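# Place the black pot upright in the middle upper cabinet

## Task

Set the black pot standing upright on the bottom shelf of the middle upper cabinet, pushed in deep enough that the cabinet doors could close. Disturb nothing else. The pot must not topple or finish at a tilt, or the goal is not met.

## Robot and tools

ROBOT. The LinearBot has an omnidirectional base and a column about 1.7 m high. A carriage rides up and down the column (lift_m) and carries two identical six-joint arms, each with a two-finger gripper. The arm bases sit about 0.57 m + lift_m above the floor, and parts of the carriage hang about 0.15 m lower. A hand reaches 0.78 m from its shoulder but only about 0.38 m below its arm base. A hand is roughly 0.16 m long and 0.1 m wide (0.14 m open). The wrist camera sticks out 0.11 m to one side of joint 6's axis. Fingertips are about 0.005 m thick in the closing direction and 0.02 m wide. Parked joints 1-6 are 0, 0.05, 0.05, 1.45, 0, 0; parked, the robot is about 0.85 m wide and 0.65 m long. Cameras: carriage_camera faces forward, tilted about 20 degrees down; left_wrist_camera and right_wrist_camera look out beyond the fingertips. The carriage camera and parked fingertips rise up to about 0.45 m over the arm bases.

FRAMES. All positions are in metres. Base frame: origin on the floor below the base centre, x forward, y left, z up. left_hand and right_hand are the midpoint between that hand's pads, in the base frame; quat_wxyz rotates base axes into hand axes (hand z along the fingers, fingers open along hand y; pointing straight up with joints 1, 5, 6 at 0 gives (1, 0, 0, 0)). base_odometry is in the odometry frame (the base frame at scene start), counts wheel turns only, so slip shows as travel; heading in rad, left positive, -3.142 to 3.142. Turns and long strafes can leave the real heading a degree or two off.

move. One action per call, plus "cameras". "base" holds exactly one relative command from where the base last reported itself: {"translate_m": d} forward positive, {"strafe_m": d} left positive, each -2 to 2 m; {"rotate_rad": d} counter-clockwise positive, -6.3 to 6.3. "joints" is one flat object of absolute targets by name, shared by both arms: lift_m 0 to 1 m (±0.004); for each arm (left_/right_ prefix) joint1_rad -2.617 to 3.054 (yaw about vertical, 0 forward, positive left), joint2_rad 0 to 3.141 (shoulder: 0 upper arm back and level, 1.57 upright, 3.14 forward level), joint3_rad 0 to 3.141 (elbow, 0 folded, 3.14 straight), joint4_rad -1.57 to 1.57 (wrist pitch, positive lifts fingertips), joint5_rad -1.57 to 1.57 (wrist yaw, positive swings fingertips to the RIGHT, opposite to joint 1), joint6_rad -2.094 to 2.094 (roll about the fingers, positive clockwise seen from the forearm), gripper_m 0 to 0.093 (pad gap). Tolerances for done: joint1 ±0.02, joint2 ±0.105, joint3 ±0.06, joint4 ±0.04, joint5 ±0.025, joint6 ±0.02, gripper ±0.004. "speeds" caps top speed for this action only: translate_m and strafe_m 0.02-0.5 m/s, rotate_rad 0.05-1.57 rad/s, lift_m 0.08-0.25 m/s (maxima are defaults). "min_time_s" (0.1-8 s) sets a floor on each arm and gripper motion's duration. Motions start together; an action lasts at most 15 s, base moves time out after 14 s. Unknown keys make a call invalid; out-of-range values are refused, and a refusal or a stop during a call cancels the rest of that reply's move, wait and finished_scene calls. A move with no action just reports state and images. Joints or base you omit may still be driving toward earlier targets.

wait: {"seconds": 0-10, "cameras"}; nothing new commanded. zoom_image: {"camera", "region": [x0, y0, x1, y1]} pixels of that camera's latest image, origin top-left, at most 504 by 504; the camera must be in the newest images. finished_scene: {"scene": number 1-3}; irreversible, call it only when the pot stays in place unaided.

RESULTS. "pictures" lists cameras in image order (images may lag the state slightly). "move" reads done or the worst status. base_status/joint_status: done (for the base, wheels turned the full amount even if slipping); off_target (resting short, maybe still pushing); contact_stop or time_out (target dropped, holding in place); not_followed (a self-collision check withheld arm targets; gripper still acts; targets may be retried). on_its_own lists uncommanded behaviour; "held at" is a target, not a reading. motor_effort is percent of max, positive toward larger values, bracket = peak in last action; big per-motor error. If lift_m effort keeps dropping as the lift lowers, a hand or load is resting on something. Joint torques wrap at ±28 N m for joints 1-3. Hand readings may be off, usually the true hand is lower, more at long reach; about 1 kg sags a level hand 7-25 cm. Gripper readings on a firmly held hard part run up to 0.005 m under its width; closed on nothing reads 0.000-0.002. To release, command a gap well above the reading.

CAUTIONS. The base stops on wheel overload but ignores arms; arms and grippers never stop on contact and snap to target once freed. After a blocked drive, back off about 0.2 m the way you came. Never reverse under a table edge into the column. Keep the carriage low and arms tucked while driving; high carriage, outstretched or loaded arms, pushing and abrupt stops risk tipping, which only images reveal. Do not let arms collide or press on each other. To untangle withheld arms, resend one arm's readings with joint 1 swung away, then the other in a later call. Stretched or loaded arms heat even while you think; MOTOR HOT appears at 75 °C and at 100 °C the arm goes limp for 30-60 s (limit_stop_at_motor_heat), so park arms to cool. Thinking time advances the simulation. Avoid drops, releasing a moving pot, slamming, hard pushes, and knocking other items; loose objects may occasionally get nudged.

Each tool is called as a command line: name --argument value for each argument, lists and objects as JSON in quotes; but a table of rows of numbers goes row by row, as --pt "numbers of a row", without its own name.

## Session

move --cameras '["carriage_camera"]'

Scene clock: 0.00 s.
Joint torques (N m): no reading
base_odometry: x=+0.000 y=+0.000 heading=+0.000
base_status: not commanded
joint_positions: lift_m=+0.300 left_joint1_rad=-0.007 left_joint2_rad=+0.044 left_joint3_rad=+0.027 left_joint4_rad=+1.460 left_joint5_rad=-0.018 left_joint6_rad=+0.017 left_gripper_m=+0.09396 right_joint1_rad=-0.002 right_joint2_rad=+0.059 right_joint3_rad=+0.042 right_joint4_rad=+1.500 right_joint5_rad=+0.048 right_joint6_rad=-0.029 right_gripper_m=+0.09396
joint_status: not commanded
motor_effort: lift_m=+23 drive_wheels=-2
left_hand: x=+0.2562 y=+0.3063 z=+1.2991 quat_wxyz=(+0.998, -0.008, +0.064, +0.006) (m; base frame)
right_hand: x=+0.2467 y=-0.3118 z=+1.3037 quat_wxyz=(+0.999, +0.023, +0.044, -0.017) (m; base frame)
pictures: carriage_camera

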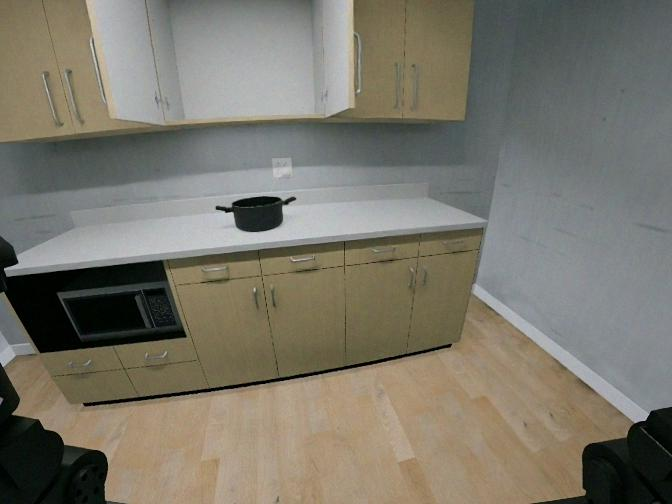

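zoom_image --camera "carriage_camera" --region '[0, 150, 504, 420]'

zoom_image --camera "carriage_camera" --region '[190, 150, 330, 260]'

Scaled by 1.000.

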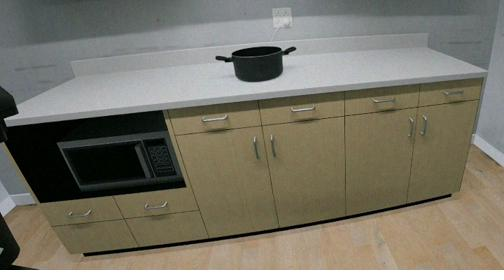

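Scaled by 3.600 from the camera's 672x504 image, which has a finer 960x720 frame.

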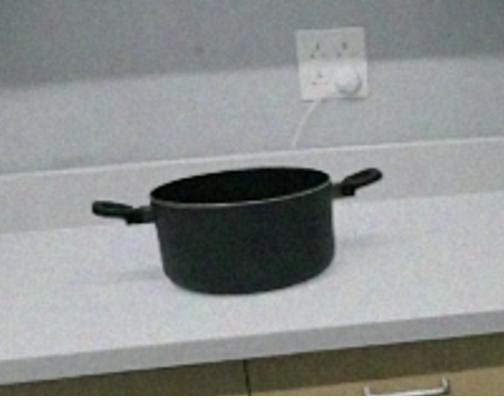

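move --base '{"rotate_rad": 0.51}' --joints '{"lift_m": 0.36, "left_joint1_rad": -0.32, "left_joint2_rad": 2.0, "left_joint3_rad": 1.17, "left_joint4_rad": 0.87, "left_joint5_rad": -0.335, "left_joint6_rad": -1.37, "right_joint1_rad": 0.32, "right_joint2_rad": 2.0, "right_joint3_rad": 1.17, "right_joint4_rad": 0.87, "right_joint5_rad": 0.335, "right_joint6_rad": 1.37}' --min_time_s 2.5 --speeds '{"rotate_rad": 0.5}' --cameras '["carriage_camera"]'

move --base '{"strafe_m": -0.326}' --speeds '{"strafe_m": 0.3}' --cameras '["carriage_camera"]'

zoom_image --camera "carriage_camera" --region '[240, 130, 440, 280]'

Scene clock: 8.40 s.
Joint torques (N m): left_arm=[-0.65 -12.18 8.8 2.25 -0.08 -0.04] | right_arm=[0.14 -10.99 8.17 2 0.16 0.07]
move: done
base_odometry: x=+0.000 y=+0.000 heading=+0.510
base_status: done
joint_positions: lift_m=+0.360 left_joint1_rad=-0.314 left_joint2_rad=+1.995 left_joint3_rad=+1.142 left_joint4_rad=+0.873 left_joint5_rad=-0.321 left_joint6_rad=-1.356 left_gripper_m=+0.09397 right_joint1_rad=+0.316 right_joint2_rad=+2.000 right_joint3_rad=+1.137 right_joint4_rad=+0.866 right_joint5_rad=+0.320 right_joint6_rad=+1.355 right_gripper_m=+0.09396
joint_status: all done
motor_effort: lift_m=+23(28) drive_wheels=+1(10)
left_hand: x=+0.7835 y=+0.1783 z=+1.1480 quat_wxyz=(+0.556, -0.443, +0.542, -0.448) (m; base frame)
right_hand: x=+0.7831 y=-0.1771 z=+1.1414 quat_wxyz=(+0.553, +0.444, +0.549, +0.443) (m; base frame)
pictures: carriage_camera

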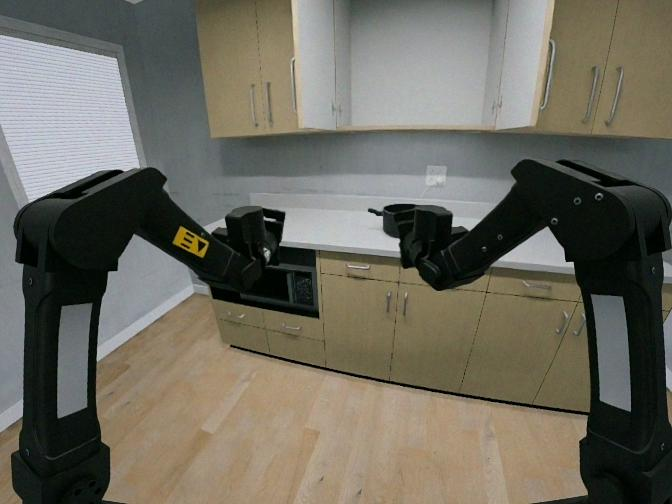

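Scene clock: 10.97 s.
Joint torques (N m): left_arm=[-0.21 -12.15 8.76 2.24 -0.04 -0.03] | right_arm=[0.18 -11.07 8.31 2.02 0.12 0.06]
move: done
base_odometry: x=+0.159 y=-0.284 heading=+0.511
base_status: done
joint_positions: lift_m=+0.360 left_joint1_rad=-0.319 left_joint2_rad=+1.995 left_joint3_rad=+1.142 left_joint4_rad=+0.873 left_joint5_rad=-0.326 left_joint6_rad=-1.358 left_gripper_m=+0.09397 right_joint1_rad=+0.316 right_joint2_rad=+2.000 right_joint3_rad=+1.137 right_joint4_rad=+0.865 right_joint5_rad=+0.323 right_joint6_rad=+1.356 right_gripper_m=+0.09396
joint_status: not commanded
motor_effort: lift_m=+23(23) drive_wheels=-7(12)
left_hand: x=+0.7829 y=+0.1762 z=+1.1480 quat_wxyz=(+0.555, -0.443, +0.542, -0.449) (m; base frame)
right_hand: x=+0.7831 y=-0.1777 z=+1.1412 quat_wxyz=(+0.553, +0.445, +0.548, +0.442) (m; base frame)
pictures: carriage_camera

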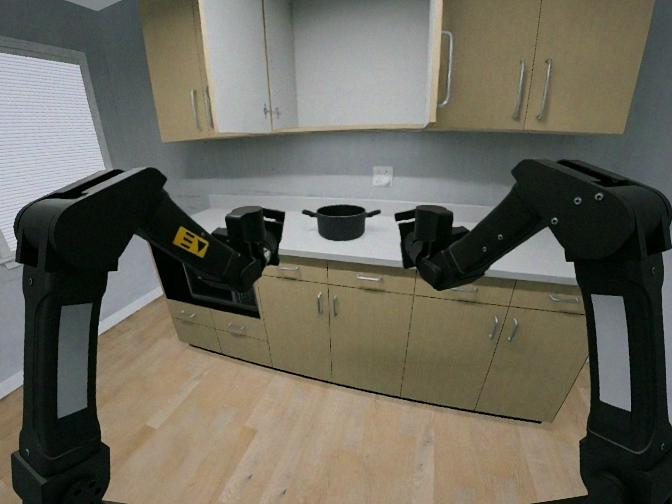

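Scaled by 2.520 from the camera's 672x504 image, which has a finer 960x720 frame.

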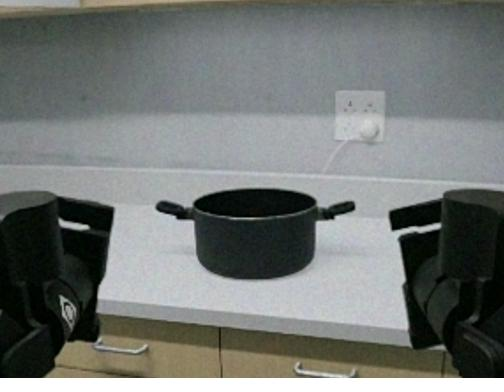

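move --base '{"translate_m": 0.3}' --joints '{"lift_m": 0.26}' --speeds '{"translate_m": 0.25}' --cameras '["carriage_camera", "left_wrist_camera", "right_wrist_camera"]'

Scene clock: 15.03 s.
Joint torques (N m): left_arm=[-0.16 -13.14 7.9 2.4 -0.06 -0.03] | right_arm=[0.09 -11.88 7.35 2.12 0.12 0.07]
move: done
base_odometry: x=+0.421 y=-0.138 heading=+0.510
base_status: done
joint_positions: lift_m=+0.260 left_joint1_rad=-0.319 left_joint2_rad=+2.003 left_joint3_rad=+1.152 left_joint4_rad=+0.860 left_joint5_rad=-0.326 left_joint6_rad=-1.359 left_gripper_m=+0.09397 right_joint1_rad=+0.317 right_joint2_rad=+2.008 right_joint3_rad=+1.148 right_joint4_rad=+0.855 right_joint5_rad=+0.324 right_joint6_rad=+1.357 right_gripper_m=+0.09396
joint_status: all done
motor_effort: lift_m=+21(22) drive_wheels=-6(11)
left_hand: x=+0.7850 y=+0.1756 z=+1.0448 quat_wxyz=(+0.553, -0.445, +0.546, -0.445) (m; base frame)
right_hand: x=+0.7852 y=-0.1766 z=+1.0393 quat_wxyz=(+0.551, +0.446, +0.551, +0.440) (m; base frame)
pictures: carriage_camera, left_wrist_camera, right_wrist_camera

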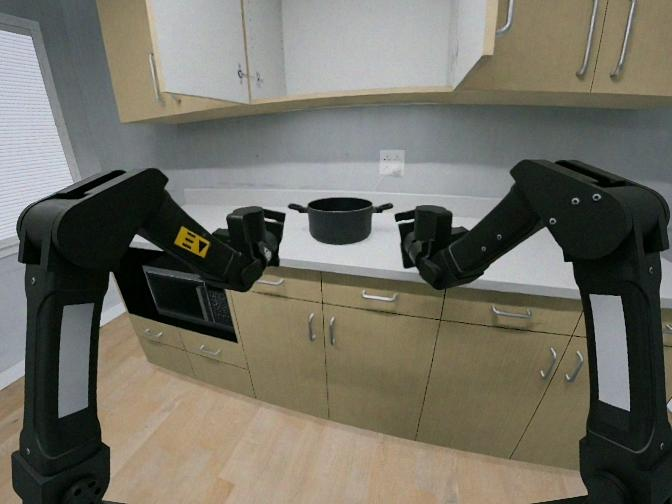

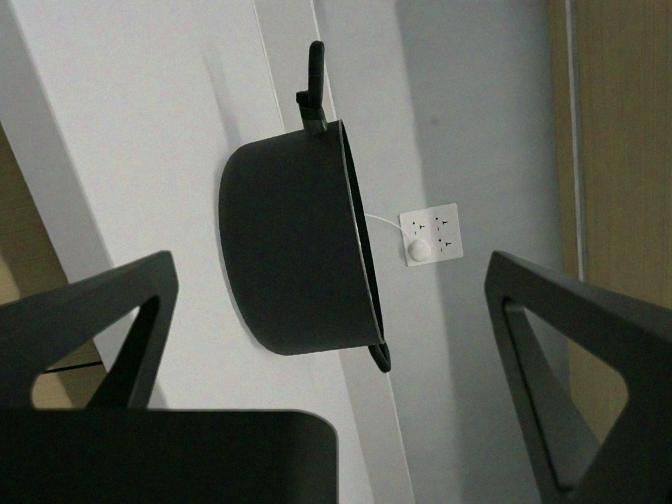

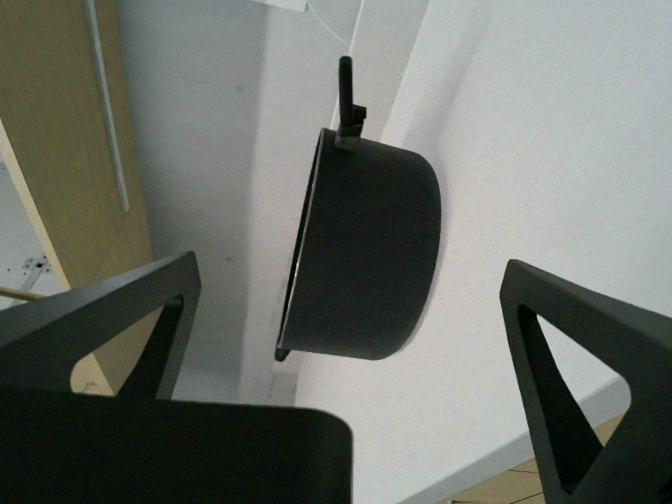

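zoom_image --camera "carriage_camera" --region '[270, 170, 410, 270]'

Scaled by 3.600 from the camera's 672x504 image, which has a finer 960x720 frame.

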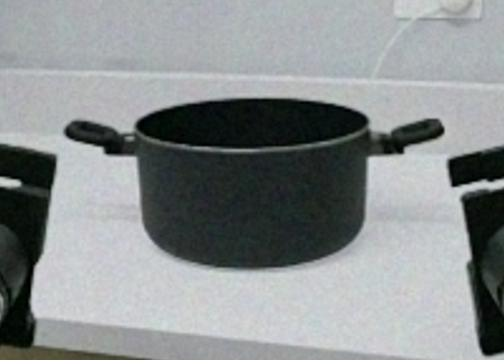

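zoom_image --camera "left_wrist_camera" --region '[200, 20, 420, 220]'

zoom_image --camera "right_wrist_camera" --region '[260, 30, 480, 230]'

Scaled by 2.291 from the camera's 672x504 image, which has a finer 960x720 frame.

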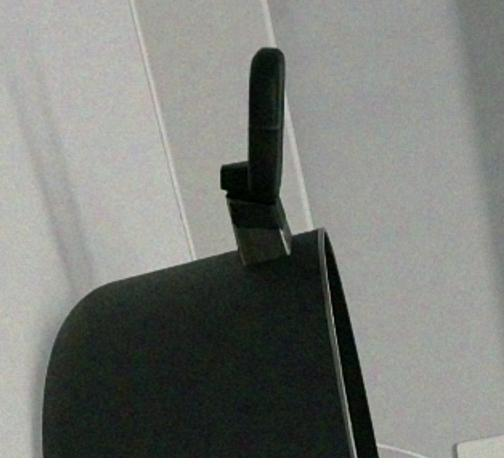

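Scaled by 2.291 from the camera's 672x504 image, which has a finer 960x720 frame.

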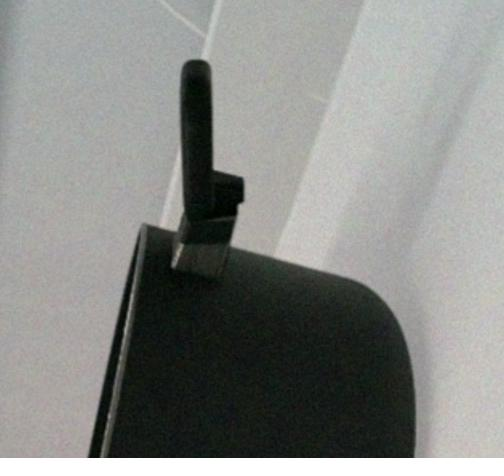

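move --base '{"translate_m": 0.24}' --joints '{"lift_m": 0.25}' --speeds '{"translate_m": 0.2}' --cameras '["carriage_camera", "left_wrist_camera", "right_wrist_camera"]'

Scene clock: 24.50 s.
Joint torques (N m): left_arm=[-0.06 -13.55 7.87 2.43 -0.04 -0.02] | right_arm=[0.09 -12.33 7.38 2.13 0.12 0.05]
move: done
base_odometry: x=+0.631 y=-0.021 heading=+0.509
base_status: done
joint_positions: lift_m=+0.250 left_joint1_rad=-0.320 left_joint2_rad=+2.008 left_joint3_rad=+1.152 left_joint4_rad=+0.858 left_joint5_rad=-0.326 left_joint6_rad=-1.359 left_gripper_m=+0.09398 right_joint1_rad=+0.318 right_joint2_rad=+2.012 right_joint3_rad=+1.149 right_joint4_rad=+0.856 right_joint5_rad=+0.324 right_joint6_rad=+1.358 right_gripper_m=+0.09396
joint_status: all done
motor_effort: lift_m=+22(22) drive_wheels=-5(12)
left_hand: x=+0.7853 y=+0.1748 z=+1.0322 quat_wxyz=(+0.552, -0.446, +0.548, -0.444) (m; base frame)
right_hand: x=+0.7855 y=-0.1759 z=+1.0277 quat_wxyz=(+0.550, +0.446, +0.551, +0.440) (m; base frame)
pictures: carriage_camera, left_wrist_camera, right_wrist_camera

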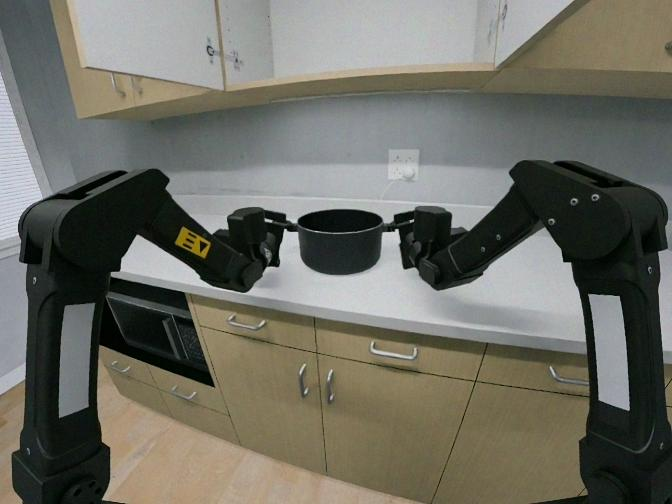

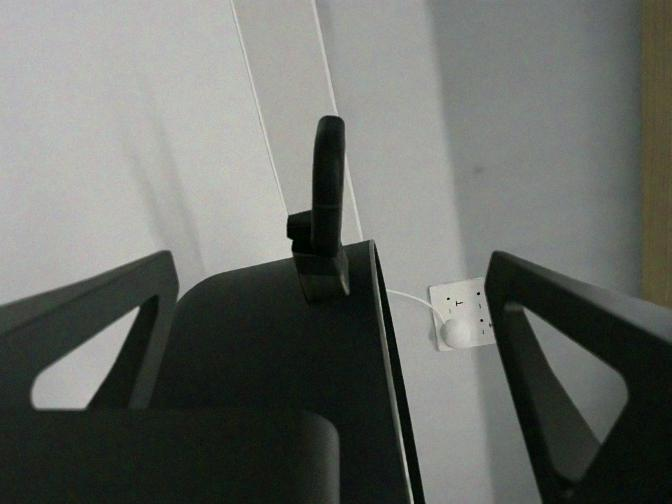

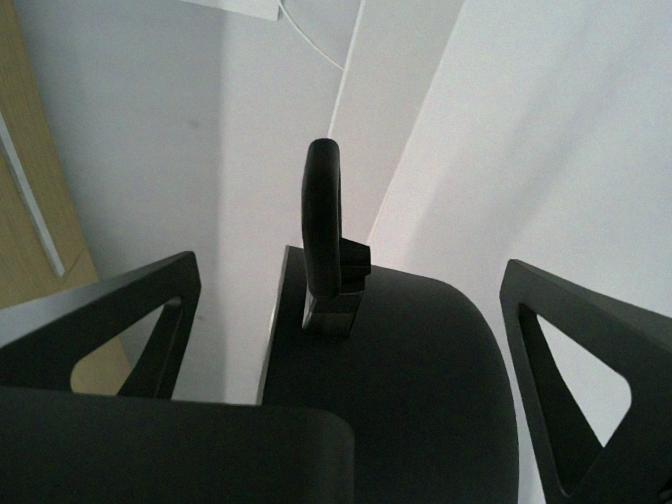

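zoom_image --camera "carriage_camera" --region '[260, 180, 420, 300]'

Scaled by 3.150 from the camera's 672x504 image, which has a finer 960x720 frame.

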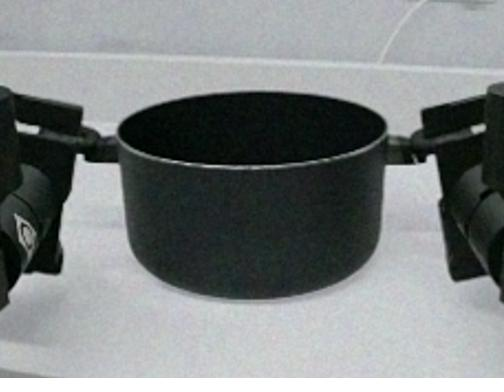

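move --base '{"translate_m": 0.03}' --joints '{"left_joint2_rad": 2.05, "left_joint3_rad": 1.245, "left_joint4_rad": 0.845, "right_joint2_rad": 1.95, "right_joint3_rad": 1.095, "right_joint4_rad": 0.895}' --min_time_s 1.2 --speeds '{"translate_m": 0.1}' --cameras '["left_wrist_camera", "right_wrist_camera"]'

Scene clock: 30.60 s.
Joint torques (N m): left_arm=[-0.09 -12.3 8.9 2.21 -0.03 0] | right_arm=[0.13 -14.98 5.12 2.2 0.12 0.03]
move: done
base_odometry: x=+0.657 y=-0.007 heading=+0.509
base_status: done
joint_positions: lift_m=+0.250 left_joint1_rad=-0.320 left_joint2_rad=+2.041 left_joint3_rad=+1.217 left_joint4_rad=+0.851 left_joint5_rad=-0.327 left_joint6_rad=-1.359 left_gripper_m=+0.09398 right_joint1_rad=+0.317 right_joint2_rad=+1.990 right_joint3_rad=+1.102 right_joint4_rad=+0.872 right_joint5_rad=+0.325 right_joint6_rad=+1.358 right_gripper_m=+0.09396
joint_status: all done
motor_effort: lift_m=+22(22) drive_wheels=-5(13)
left_hand: x=+0.7970 y=+0.1711 z=+1.0406 quat_wxyz=(+0.557, -0.443, +0.539, -0.451) (m; base frame)
right_hand: x=+0.7769 y=-0.1790 z=+1.0230 quat_wxyz=(+0.549, +0.448, +0.554, +0.437) (m; base frame)
pictures: left_wrist_camera, right_wrist_camera

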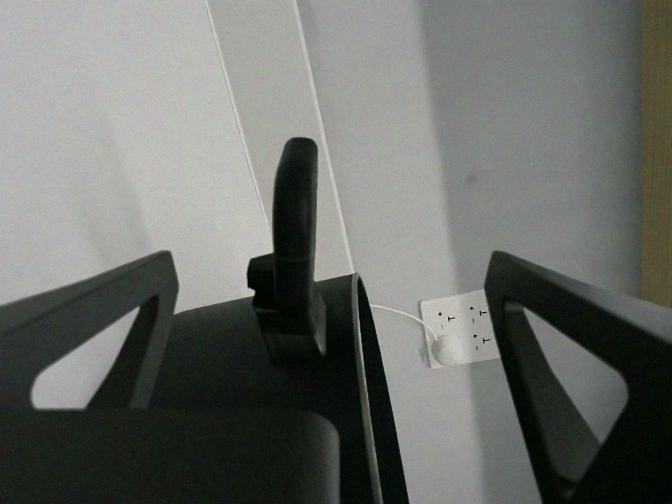

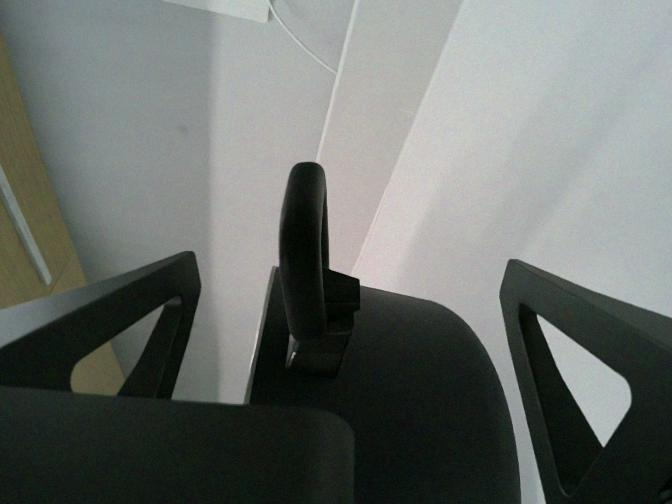

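move --base '{"translate_m": 0.033}' --joints '{"left_joint2_rad": 2.078, "left_joint3_rad": 1.227, "left_joint4_rad": 0.865, "right_joint2_rad": 1.918, "right_joint3_rad": 1.116, "right_joint4_rad": 0.865}' --min_time_s 1.0 --speeds '{"translate_m": 0.1}' --cameras '["left_wrist_camera", "right_wrist_camera"]'

Scene clock: 35.93 s.
Joint torques (N m): left_arm=[-0.03 -12.33 7.15 2.45 -0.05 -0.01] | right_arm=[-0.05 -14.6 6.84 2 0.1 0.05]
move: done
base_odometry: x=+0.686 y=+0.009 heading=+0.508
base_status: done
joint_positions: lift_m=+0.250 left_joint1_rad=-0.321 left_joint2_rad=+2.067 left_joint3_rad=+1.217 left_joint4_rad=+0.850 left_joint5_rad=-0.327 left_joint6_rad=-1.359 left_gripper_m=+0.09398 right_joint1_rad=+0.318 right_joint2_rad=+1.957 right_joint3_rad=+1.102 right_joint4_rad=+0.863 right_joint5_rad=+0.325 right_joint6_rad=+1.358 right_gripper_m=+0.09396
joint_status: all done
motor_effort: lift_m=+22(22) drive_wheels=-5(11)
left_hand: x=+0.7993 y=+0.1701 z=+1.0255 quat_wxyz=(+0.551, -0.446, +0.549, -0.443) (m; base frame)
right_hand: x=+0.7740 y=-0.1799 z=+1.0386 quat_wxyz=(+0.553, +0.445, +0.546, +0.444) (m; base frame)
pictures: left_wrist_camera, right_wrist_camera

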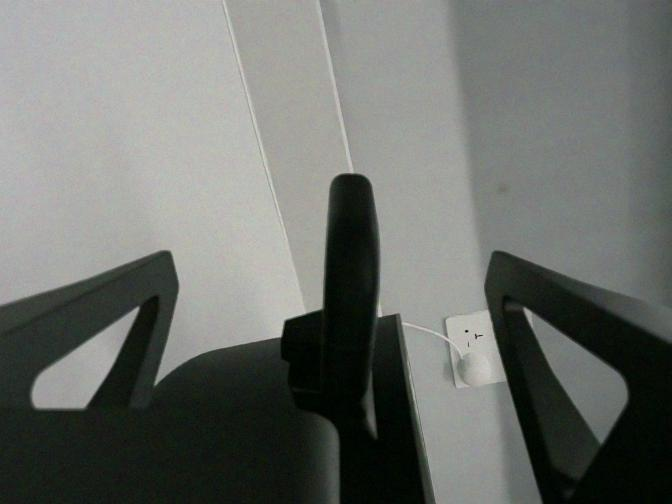

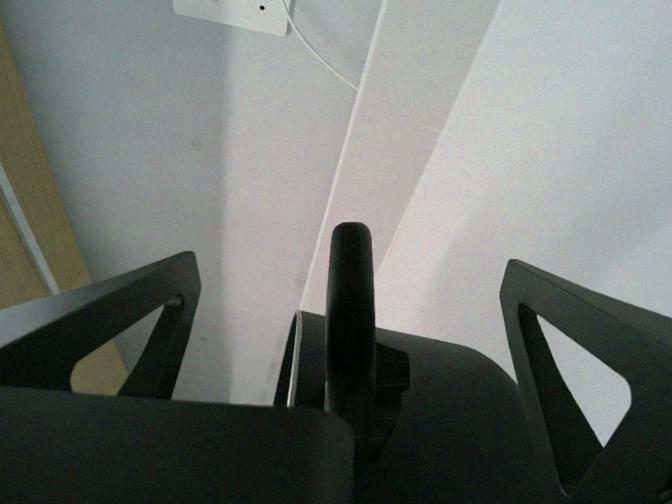

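move --cameras '["carriage_camera"]'

zoom_image --camera "carriage_camera" --region '[240, 180, 440, 300]'

Scene clock: 37.50 s.
Joint torques (N m): left_arm=[-0.01 -12.33 7.12 2.45 -0.05 -0.02] | right_arm=[0.06 -14.68 6.83 2 0.11 0.04]
base_odometry: x=+0.686 y=+0.009 heading=+0.508
base_status: done
joint_positions: lift_m=+0.250 left_joint1_rad=-0.321 left_joint2_rad=+2.067 left_joint3_rad=+1.217 left_joint4_rad=+0.850 left_joint5_rad=-0.327 left_joint6_rad=-1.359 left_gripper_m=+0.09398 right_joint1_rad=+0.318 right_joint2_rad=+1.957 right_joint3_rad=+1.102 right_joint4_rad=+0.862 right_joint5_rad=+0.325 right_joint6_rad=+1.358 right_gripper_m=+0.09396
joint_status: all done
motor_effort: lift_m=+22(22) drive_wheels=-5(11)
left_hand: x=+0.7993 y=+0.1701 z=+1.0255 quat_wxyz=(+0.551, -0.446, +0.549, -0.443) (m; base frame)
right_hand: x=+0.7740 y=-0.1799 z=+1.0384 quat_wxyz=(+0.553, +0.445, +0.546, +0.444) (m; base frame)
pictures: carriage_camera

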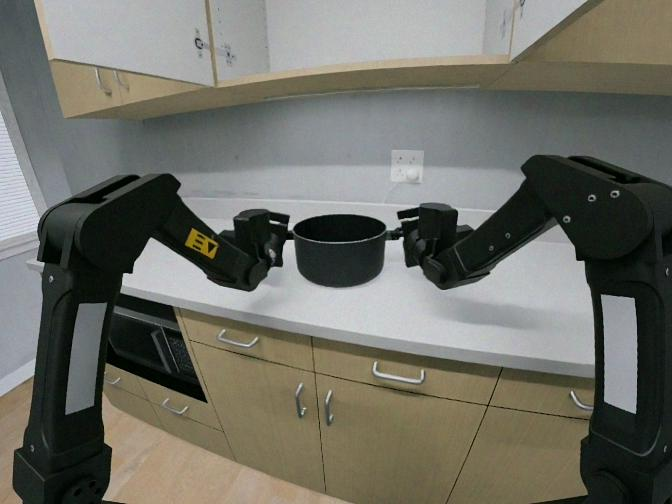

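Scaled by 2.520 from the camera's 672x504 image, which has a finer 960x720 frame.

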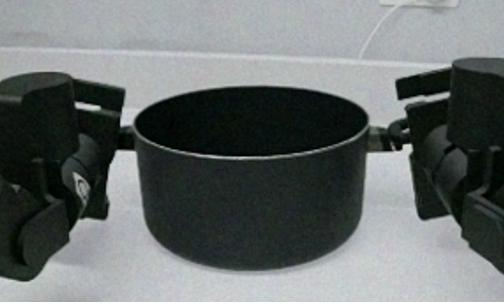

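move --base '{"strafe_m": 0.008}' --joints '{"left_joint4_rad": 0.885}' --speeds '{"strafe_m": 0.05}' --cameras '[]'

move --joints '{"left_gripper_m": 0.026, "right_gripper_m": 0.026}' --min_time_s 1.0 --cameras '["carriage_camera", "left_wrist_camera", "right_wrist_camera"]'

zoom_image --camera "carriage_camera" --region '[240, 180, 440, 300]'

Scene clock: 39.27 s.
Joint torques (N m): left_arm=[-0.17 -12.52 7.16 2.58 -0.03 -0.01] | right_arm=[-0.16 -14.6 6.91 2 0.09 0.05]
move: done
base_odometry: x=+0.683 y=+0.016 heading=+0.508
base_status: done
joint_positions: lift_m=+0.250 left_joint1_rad=-0.320 left_joint2_rad=+2.069 left_joint3_rad=+1.217 left_joint4_rad=+0.859 left_joint5_rad=-0.327 left_joint6_rad=-1.359 left_gripper_m=+0.09398 right_joint1_rad=+0.320 right_joint2_rad=+1.957 right_joint3_rad=+1.102 right_joint4_rad=+0.861 right_joint5_rad=+0.326 right_joint6_rad=+1.358 right_gripper_m=+0.09396
joint_status: all done
motor_effort: lift_m=+22(22) drive_wheels=+1(6)
left_hand: x=+0.7996 y=+0.1708 z=+1.0264 quat_wxyz=(+0.553, -0.446, +0.546, -0.444) (m; base frame)
right_hand: x=+0.7737 y=-0.1787 z=+1.0382 quat_wxyz=(+0.553, +0.445, +0.547, +0.444) (m; base frame)
pictures: none
No camera images: "cameras" was empty.

Scene clock: 40.57 s.
Joint torques (N m): left_arm=[-0.14 -12.57 7.16 2.58 -0.03 -0.02] | right_arm=[-0.2 -14.67 6.89 2.03 0.1 0.03]
move: done
base_odometry: x=+0.683 y=+0.016 heading=+0.508
base_status: not commanded
joint_positions: lift_m=+0.250 left_joint1_rad=-0.320 left_joint2_rad=+2.069 left_joint3_rad=+1.217 left_joint4_rad=+0.860 left_joint5_rad=-0.327 left_joint6_rad=-1.360 left_gripper_m=+0.02611 right_joint1_rad=+0.320 right_joint2_rad=+1.957 right_joint3_rad=+1.102 right_joint4_rad=+0.861 right_joint5_rad=+0.326 right_joint6_rad=+1.358 right_gripper_m=+0.02612
joint_status: all done
motor_effort: lift_m=+22(22) drive_wheels=+1(2)
left_hand: x=+0.7996 y=+0.1708 z=+1.0266 quat_wxyz=(+0.553, -0.446, +0.546, -0.445) (m; base frame)
right_hand: x=+0.7737 y=-0.1787 z=+1.0381 quat_wxyz=(+0.553, +0.445, +0.547, +0.444) (m; base frame)
pictures: carriage_camera, left_wrist_camera, right_wrist_camera

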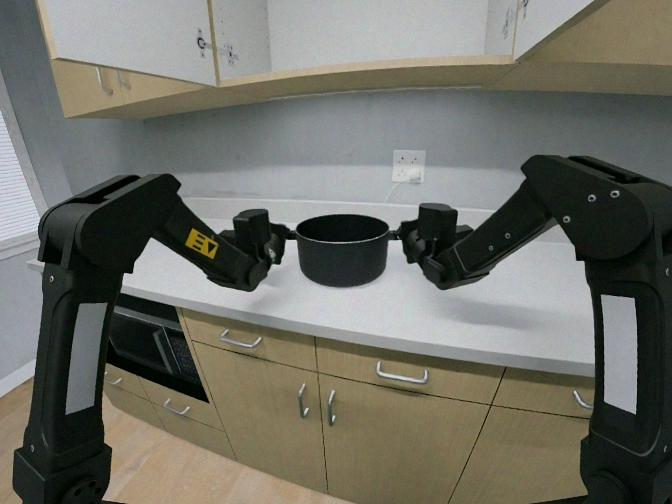

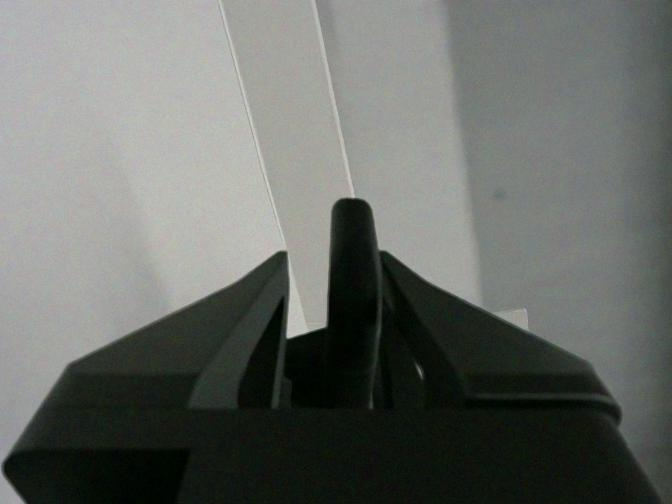

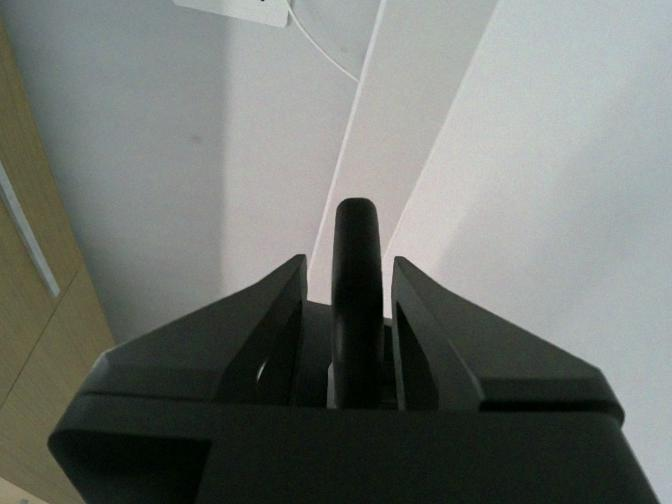

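Scaled by 2.520 from the camera's 672x504 image, which has a finer 960x720 frame.

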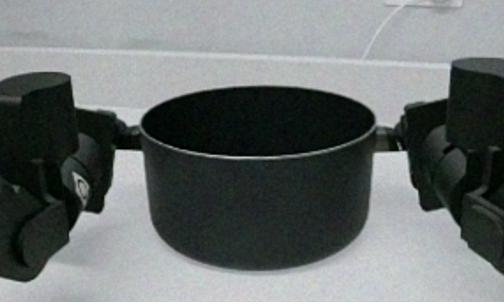

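move --joints '{"left_gripper_m": 0.004, "right_gripper_m": 0.004}' --min_time_s 0.8 --cameras '[]'

Scene clock: 42.33 s.
Joint torques (N m): left_arm=[-0.12 -12.51 7.16 2.37 -0.05 -0.29] | right_arm=[-0.17 -14.69 6.89 2.13 0.11 0.34]
move: off_target
base_odometry: x=+0.683 y=+0.016 heading=+0.508
base_status: not commanded
joint_positions: lift_m=+0.250 left_joint1_rad=-0.320 left_joint2_rad=+2.069 left_joint3_rad=+1.217 left_joint4_rad=+0.878 left_joint5_rad=-0.327 left_joint6_rad=-1.336 left_gripper_m=+0.00951 right_joint1_rad=+0.320 right_joint2_rad=+1.957 right_joint3_rad=+1.102 right_joint4_rad=+0.852 right_joint5_rad=+0.326 right_joint6_rad=+1.332 right_gripper_m=+0.00988
joint_status: left_gripper_m off_target (ended at +0.00953, target +0.00400); right_gripper_m off_target (ended at +0.00990, target +0.00400)
motor_effort: lift_m=+22(22) drive_wheels=+1(2)
left_hand: x=+0.7995 y=+0.1708 z=+1.0310 quat_wxyz=(+0.562, -0.437, +0.545, -0.443) (m; base frame)
right_hand: x=+0.7737 y=-0.1788 z=+1.0360 quat_wxyz=(+0.557, +0.439, +0.556, +0.434) (m; base frame)
pictures: none
No camera images: "cameras" was empty.

move --joints '{"lift_m": 0.34, "left_joint4_rad": 1.0, "right_joint4_rad": 0.98}' --min_time_s 1.1 --speeds '{"lift_m": 0.08}' --cameras '["carriage_camera"]'

zoom_image --camera "carriage_camera" --region '[240, 180, 440, 330]'

Scene clock: 44.90 s.
Joint torques (N m): left_arm=[-0.03 -16.83 8.02 4.04 -0.08 0.2] | right_arm=[-0.06 -15.49 7.95 4.14 0.04 0.23]
move: off_target
base_odometry: x=+0.683 y=+0.016 heading=+0.508
base_status: not commanded
joint_positions: lift_m=+0.340 left_joint1_rad=-0.320 left_joint2_rad=+2.110 left_joint3_rad=+1.205 left_joint4_rad=+0.844 left_joint5_rad=-0.325 left_joint6_rad=-1.378 left_gripper_m=+0.00946 right_joint1_rad=+0.320 right_joint2_rad=+1.964 right_joint3_rad=+1.087 right_joint4_rad=+0.787 right_joint5_rad=+0.332 right_joint6_rad=+1.340 right_gripper_m=+0.00979
joint_status: left_joint4_rad off_target (ended at +0.844, target +1.000); right_joint4_rad off_target (ended at +0.787, target +0.980); the others done
motor_effort: lift_m=+25(28) drive_wheels=+1(7)
left_hand: x=+0.8006 y=+0.1700 z=+1.0840 quat_wxyz=(+0.535, -0.459, +0.564, -0.430) (m; base frame)
right_hand: x=+0.7715 y=-0.1806 z=+1.1001 quat_wxyz=(+0.539, +0.453, +0.581, +0.409) (m; base frame)
pictures: carriage_camera

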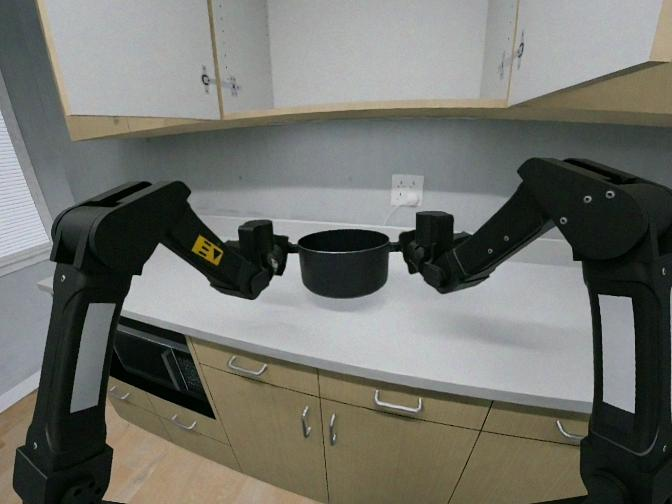

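Scaled by 2.520 from the camera's 672x504 image, which has a finer 960x720 frame.

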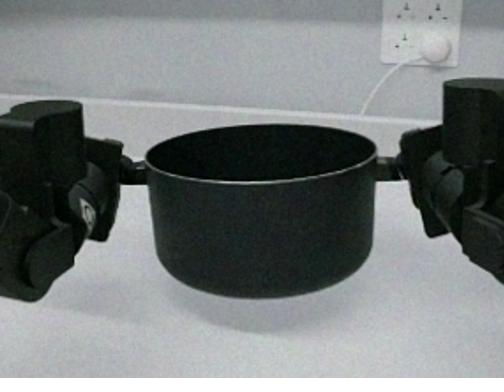

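move --base '{"translate_m": -0.18}' --joints '{"left_joint2_rad": 2.0, "left_joint3_rad": 1.28, "left_joint4_rad": 0.95, "right_joint4_rad": 1.06}' --min_time_s 1.2 --speeds '{"translate_m": 0.15}' --cameras '[]'

move --base '{"rotate_rad": -0.238}' --joints '{"lift_m": 0.5}' --speeds '{"rotate_rad": 0.25, "lift_m": 0.12}' --cameras '["carriage_camera"]'

zoom_image --camera "carriage_camera" --region '[240, 150, 440, 300]'

Scene clock: 50.60 s.
Joint torques (N m): left_arm=[-0.1 -23.3 11.77 3.73 -0.1 0.17] | right_arm=[-0.14 -15.58 7.87 4.48 0.06 0.32]
move: off_target
base_odometry: x=+0.525 y=-0.071 heading=+0.508
base_status: done
joint_positions: lift_m=+0.340 left_joint1_rad=-0.320 left_joint2_rad=+2.096 left_joint3_rad=+1.219 left_joint4_rad=+0.823 left_joint5_rad=-0.323 left_joint6_rad=-1.375 left_gripper_m=+0.00945 right_joint1_rad=+0.320 right_joint2_rad=+1.965 right_joint3_rad=+1.087 right_joint4_rad=+0.831 right_joint5_rad=+0.332 right_joint6_rad=+1.334 right_gripper_m=+0.00978
joint_status: left_joint3_rad off_target (ended at +1.219, target +1.280); left_joint4_rad off_target (ended at +0.822, target +0.950); right_joint4_rad off_target (ended at +0.831, target +1.060); the others done
motor_effort: lift_m=+25(25) drive_wheels=-4(12)
left_hand: x=+0.8017 y=+0.1693 z=+1.0929 quat_wxyz=(+0.537, -0.456, +0.564, -0.431) (m; base frame)
right_hand: x=+0.7722 y=-0.1803 z=+1.1099 quat_wxyz=(+0.549, +0.446, +0.568, +0.420) (m; base frame)
pictures: none
No camera images: "cameras" was empty.

Scene clock: 52.37 s.
Joint torques (N m): left_arm=[-0.23 -22.22 11.38 3.91 -0.05 0.04] | right_arm=[0.06 -16.59 8.03 4.21 0.04 0.27]
move: done
base_odometry: x=+0.525 y=-0.071 heading=+0.270
base_status: done
joint_positions: lift_m=+0.500 left_joint1_rad=-0.319 left_joint2_rad=+2.085 left_joint3_rad=+1.225 left_joint4_rad=+0.806 left_joint5_rad=-0.326 left_joint6_rad=-1.363 left_gripper_m=+0.00945 right_joint1_rad=+0.318 right_joint2_rad=+1.975 right_joint3_rad=+1.083 right_joint4_rad=+0.857 right_joint5_rad=+0.331 right_joint6_rad=+1.340 right_gripper_m=+0.00978
joint_status: all done
motor_effort: lift_m=+25(29) drive_wheels=-6(11)
left_hand: x=+0.8017 y=+0.1703 z=+1.2575 quat_wxyz=(+0.540, -0.454, +0.566, -0.427) (m; base frame)
right_hand: x=+0.7728 y=-0.1810 z=+1.2687 quat_wxyz=(+0.550, +0.447, +0.563, +0.425) (m; base frame)
pictures: carriage_camera

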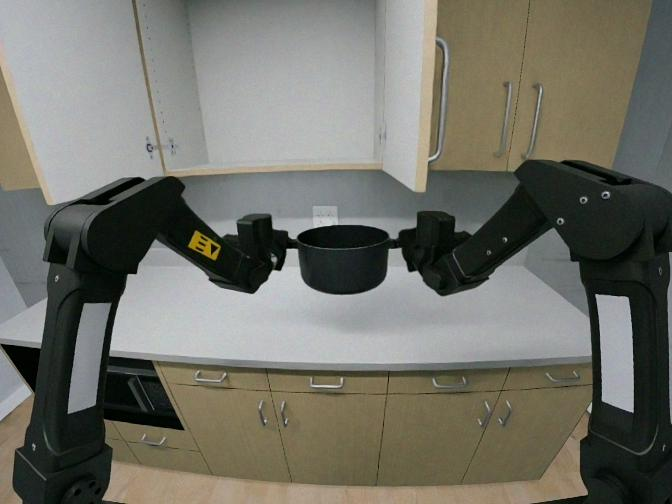

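Scaled by 2.520 from the camera's 672x504 image, which has a finer 960x720 frame.

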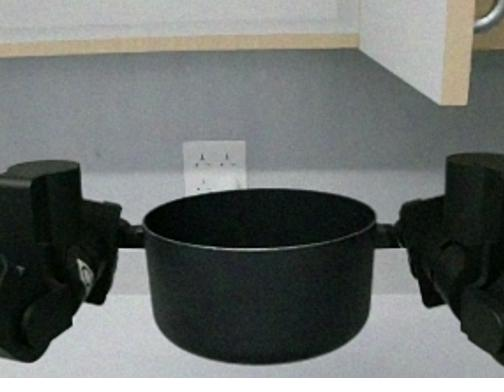

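move --cameras '["carriage_camera"]'

Scene clock: 56.47 s.
Joint torques (N m): left_arm=[-0.21 -22.16 11.36 3.93 -0.08 0.03] | right_arm=[0.03 -16.54 8.09 4.21 0.06 0.24]
base_odometry: x=+0.525 y=-0.071 heading=+0.270
base_status: done
joint_positions: lift_m=+0.500 left_joint1_rad=-0.319 left_joint2_rad=+2.085 left_joint3_rad=+1.225 left_joint4_rad=+0.806 left_joint5_rad=-0.326 left_joint6_rad=-1.363 left_gripper_m=+0.00945 right_joint1_rad=+0.318 right_joint2_rad=+1.975 right_joint3_rad=+1.083 right_joint4_rad=+0.857 right_joint5_rad=+0.331 right_joint6_rad=+1.340 right_gripper_m=+0.00978
joint_status: all done
motor_effort: lift_m=+25(29) drive_wheels=-6(11)
left_hand: x=+0.8017 y=+0.1703 z=+1.2575 quat_wxyz=(+0.540, -0.454, +0.566, -0.427) (m; base frame)
right_hand: x=+0.7728 y=-0.1810 z=+1.2687 quat_wxyz=(+0.550, +0.447, +0.563, +0.425) (m; base frame)
pictures: carriage_camera

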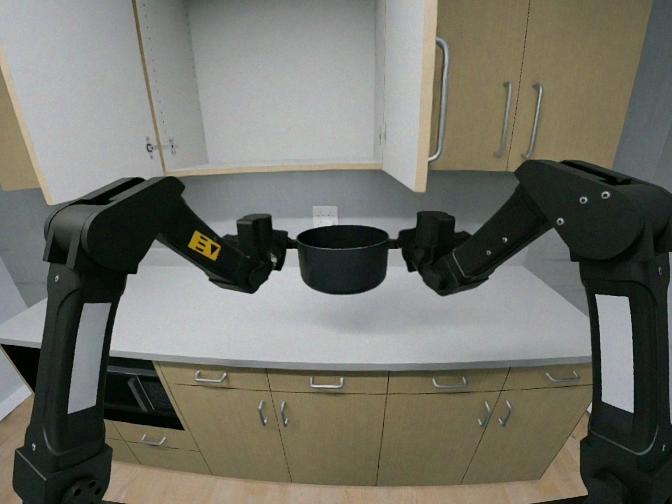

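move --base '{"strafe_m": 0.27}' --speeds '{"strafe_m": 0.25}' --cameras '["carriage_camera"]'

zoom_image --camera "carriage_camera" --region '[90, 40, 590, 320]'

Scene clock: 60.20 s.
Joint torques (N m): left_arm=[-0.34 -22.17 11.36 3.93 -0.08 0.03] | right_arm=[-0.02 -16.54 8.23 4.22 0.07 0.24]
move: done
base_odometry: x=+0.453 y=+0.189 heading=+0.269
base_status: done
joint_positions: lift_m=+0.500 left_joint1_rad=-0.317 left_joint2_rad=+2.085 left_joint3_rad=+1.225 left_joint4_rad=+0.806 left_joint5_rad=-0.326 left_joint6_rad=-1.363 left_gripper_m=+0.00945 right_joint1_rad=+0.318 right_joint2_rad=+1.975 right_joint3_rad=+1.083 right_joint4_rad=+0.855 right_joint5_rad=+0.330 right_joint6_rad=+1.340 right_gripper_m=+0.00978
joint_status: not commanded
motor_effort: lift_m=+25(25) drive_wheels=-7(13)
left_hand: x=+0.8019 y=+0.1711 z=+1.2575 quat_wxyz=(+0.540, -0.454, +0.565, -0.427) (m; base frame)
right_hand: x=+0.7728 y=-0.1809 z=+1.2684 quat_wxyz=(+0.550, +0.447, +0.564, +0.425) (m; base frame)
pictures: carriage_camera

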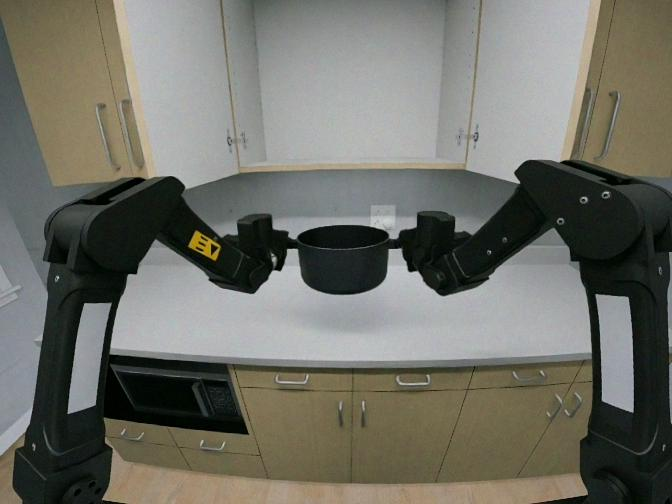

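Scaled by 1.008 from the camera's 672x504 image, which has a finer 960x720 frame.

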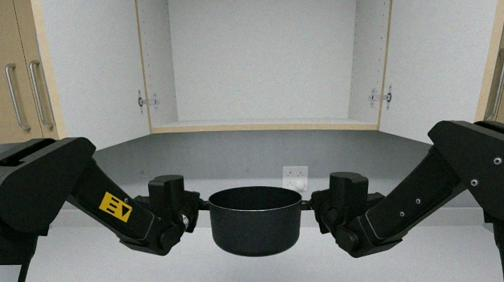

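move --base '{"strafe_m": -0.04}' --joints '{"lift_m": 0.78}' --speeds '{"strafe_m": 0.1, "lift_m": 0.18}' --cameras '["carriage_camera"]'

zoom_image --camera "carriage_camera" --region '[90, 60, 590, 340]'

Scene clock: 65.87 s.
Joint torques (N m): left_arm=[-0.02 -21.65 11.04 3.96 -0.06 -0.07] | right_arm=[0.2 -16.61 8.27 4.11 0.11 0.17]
move: done
base_odometry: x=+0.464 y=+0.150 heading=+0.269
base_status: done
joint_positions: lift_m=+0.780 left_joint1_rad=-0.321 left_joint2_rad=+2.081 left_joint3_rad=+1.228 left_joint4_rad=+0.803 left_joint5_rad=-0.327 left_joint6_rad=-1.355 left_gripper_m=+0.00945 right_joint1_rad=+0.316 right_joint2_rad=+1.977 right_joint3_rad=+1.081 right_joint4_rad=+0.864 right_joint5_rad=+0.327 right_joint6_rad=+1.347 right_gripper_m=+0.00978
joint_status: all done
motor_effort: lift_m=+25(30) drive_wheels=-1(12)
left_hand: x=+0.8016 y=+0.1691 z=+1.5407 quat_wxyz=(+0.543, -0.451, +0.566, -0.426) (m; base frame)
right_hand: x=+0.7730 y=-0.1818 z=+1.5484 quat_wxyz=(+0.549, +0.448, +0.561, +0.428) (m; base frame)
pictures: carriage_camera

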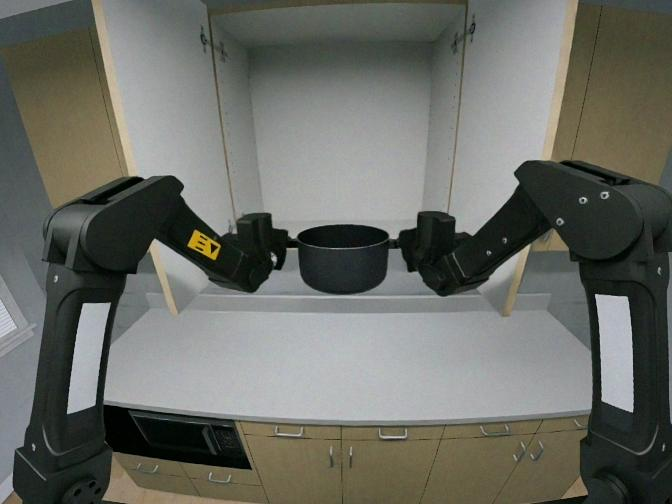

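Scaled by 1.008 from the camera's 672x504 image, which has a finer 960x720 frame.

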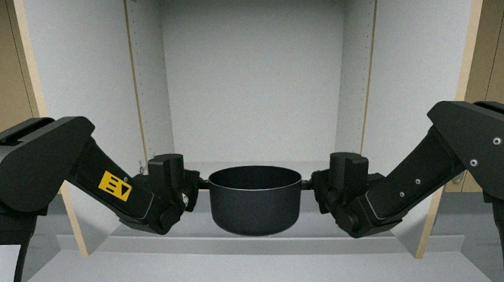

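move --joints '{"left_joint1_rad": -0.278, "left_joint2_rad": 2.218, "left_joint3_rad": 1.613, "left_joint4_rad": 0.858, "left_joint5_rad": -0.293, "right_joint1_rad": 0.276, "right_joint2_rad": 2.122, "right_joint3_rad": 1.427, "right_joint4_rad": 0.970, "right_joint5_rad": 0.291, "lift_m": 0.795}' --min_time_s 2.5 --speeds '{"lift_m": 0.08}' --cameras '["carriage_camera"]'

Scene clock: 74.87 s.
Joint torques (N m): left_arm=[0.43 -19.96 13.64 4.17 0 -0.26] | right_arm=[-0.36 -16.53 11.78 3.89 -0.05 0.09]
move: off_target
MOTOR HOT: joint 2 (shoulder) of the left arm reports 80 °C; the controller stops that arm at 100 °C. To cool a motor, set the load down, stop pushing, or move to a pose that needs little force.
base_odometry: x=+0.464 y=+0.150 heading=+0.269
base_status: not commanded
joint_positions: lift_m=+0.795 left_joint1_rad=-0.283 left_joint2_rad=+2.261 left_joint3_rad=+1.537 left_joint4_rad=+0.693 left_joint5_rad=-0.289 left_joint6_rad=-1.337 left_gripper_m=+0.00945 right_joint1_rad=+0.280 right_joint2_rad=+2.160 right_joint3_rad=+1.349 right_joint4_rad=+0.797 right_joint5_rad=+0.294 right_joint6_rad=+1.354 right_gripper_m=+0.00978
joint_status: left_joint3_rad off_target (ended at +1.537, target +1.613); left_joint4_rad off_target (ended at +0.693, target +0.858); right_joint3_rad off_target (ended at +1.349, target +1.427); right_joint4_rad off_target (ended at +0.797, target +0.970); the others done
motor_effort: lift_m=+25(30) drive_wheels=-2(2)
left_hand: x=+0.8605 y=+0.1688 z=+1.5615 quat_wxyz=(+0.550, -0.444, +0.563, -0.428) (m; base frame)
right_hand: x=+0.8298 y=-0.1810 z=+1.5622 quat_wxyz=(+0.552, +0.449, +0.553, +0.435) (m; base frame)
pictures: carriage_camera

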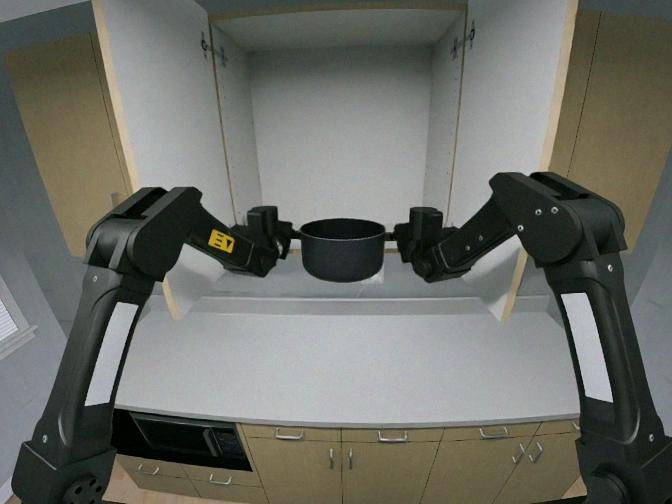

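move --joints '{"left_joint1_rad": -0.246, "left_joint2_rad": 2.473, "left_joint3_rad": 2.0585, "left_joint4_rad": 0.694, "left_joint5_rad": -0.261, "right_joint1_rad": 0.243, "right_joint2_rad": 2.349, "right_joint3_rad": 1.812, "right_joint4_rad": 0.8265, "right_joint5_rad": 0.258}' --base '{"translate_m": 0.1}' --min_time_s 2.5 --speeds '{"translate_m": 0.06}' --cameras '["carriage_camera"]'

Scene clock: 78.80 s.
Joint torques (N m): left_arm=[0.13 -22.64 14.17 4.17 -0.02 -0.31] | right_arm=[-0.24 -19.03 12.31 3.86 -0.04 0.11]
move: off_target
MOTOR HOT: still on. Joint 2 (shoulder) of the left arm reports 82 °C.
base_odometry: x=+0.560 y=+0.177 heading=+0.270
base_status: done
joint_positions: lift_m=+0.795 left_joint1_rad=-0.248 left_joint2_rad=+2.519 left_joint3_rad=+1.981 left_joint4_rad=+0.530 left_joint5_rad=-0.256 left_joint6_rad=-1.332 left_gripper_m=+0.00945 right_joint1_rad=+0.244 right_joint2_rad=+2.390 right_joint3_rad=+1.731 right_joint4_rad=+0.657 right_joint5_rad=+0.261 right_joint6_rad=+1.352 right_gripper_m=+0.00978
joint_status: left_joint3_rad off_target (ended at +1.981, target +2.058); left_joint4_rad off_target (ended at +0.529, target +0.694); right_joint3_rad off_target (ended at +1.731, target +1.812); right_joint4_rad off_target (ended at +0.657, target +0.827); the others done
motor_effort: lift_m=+25(25) drive_wheels=-6(10)
left_hand: x=+0.9273 y=+0.1697 z=+1.5603 quat_wxyz=(+0.556, -0.440, +0.557, -0.433) (m; base frame)
right_hand: x=+0.8965 y=-0.1815 z=+1.5598 quat_wxyz=(+0.555, +0.447, +0.548, +0.437) (m; base frame)
pictures: carriage_camera

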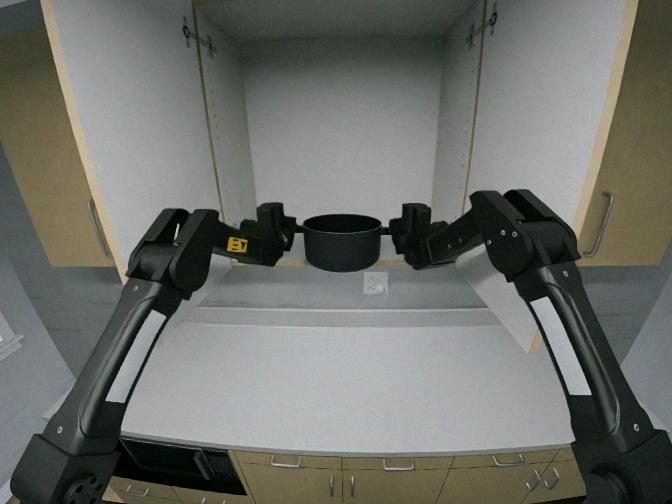

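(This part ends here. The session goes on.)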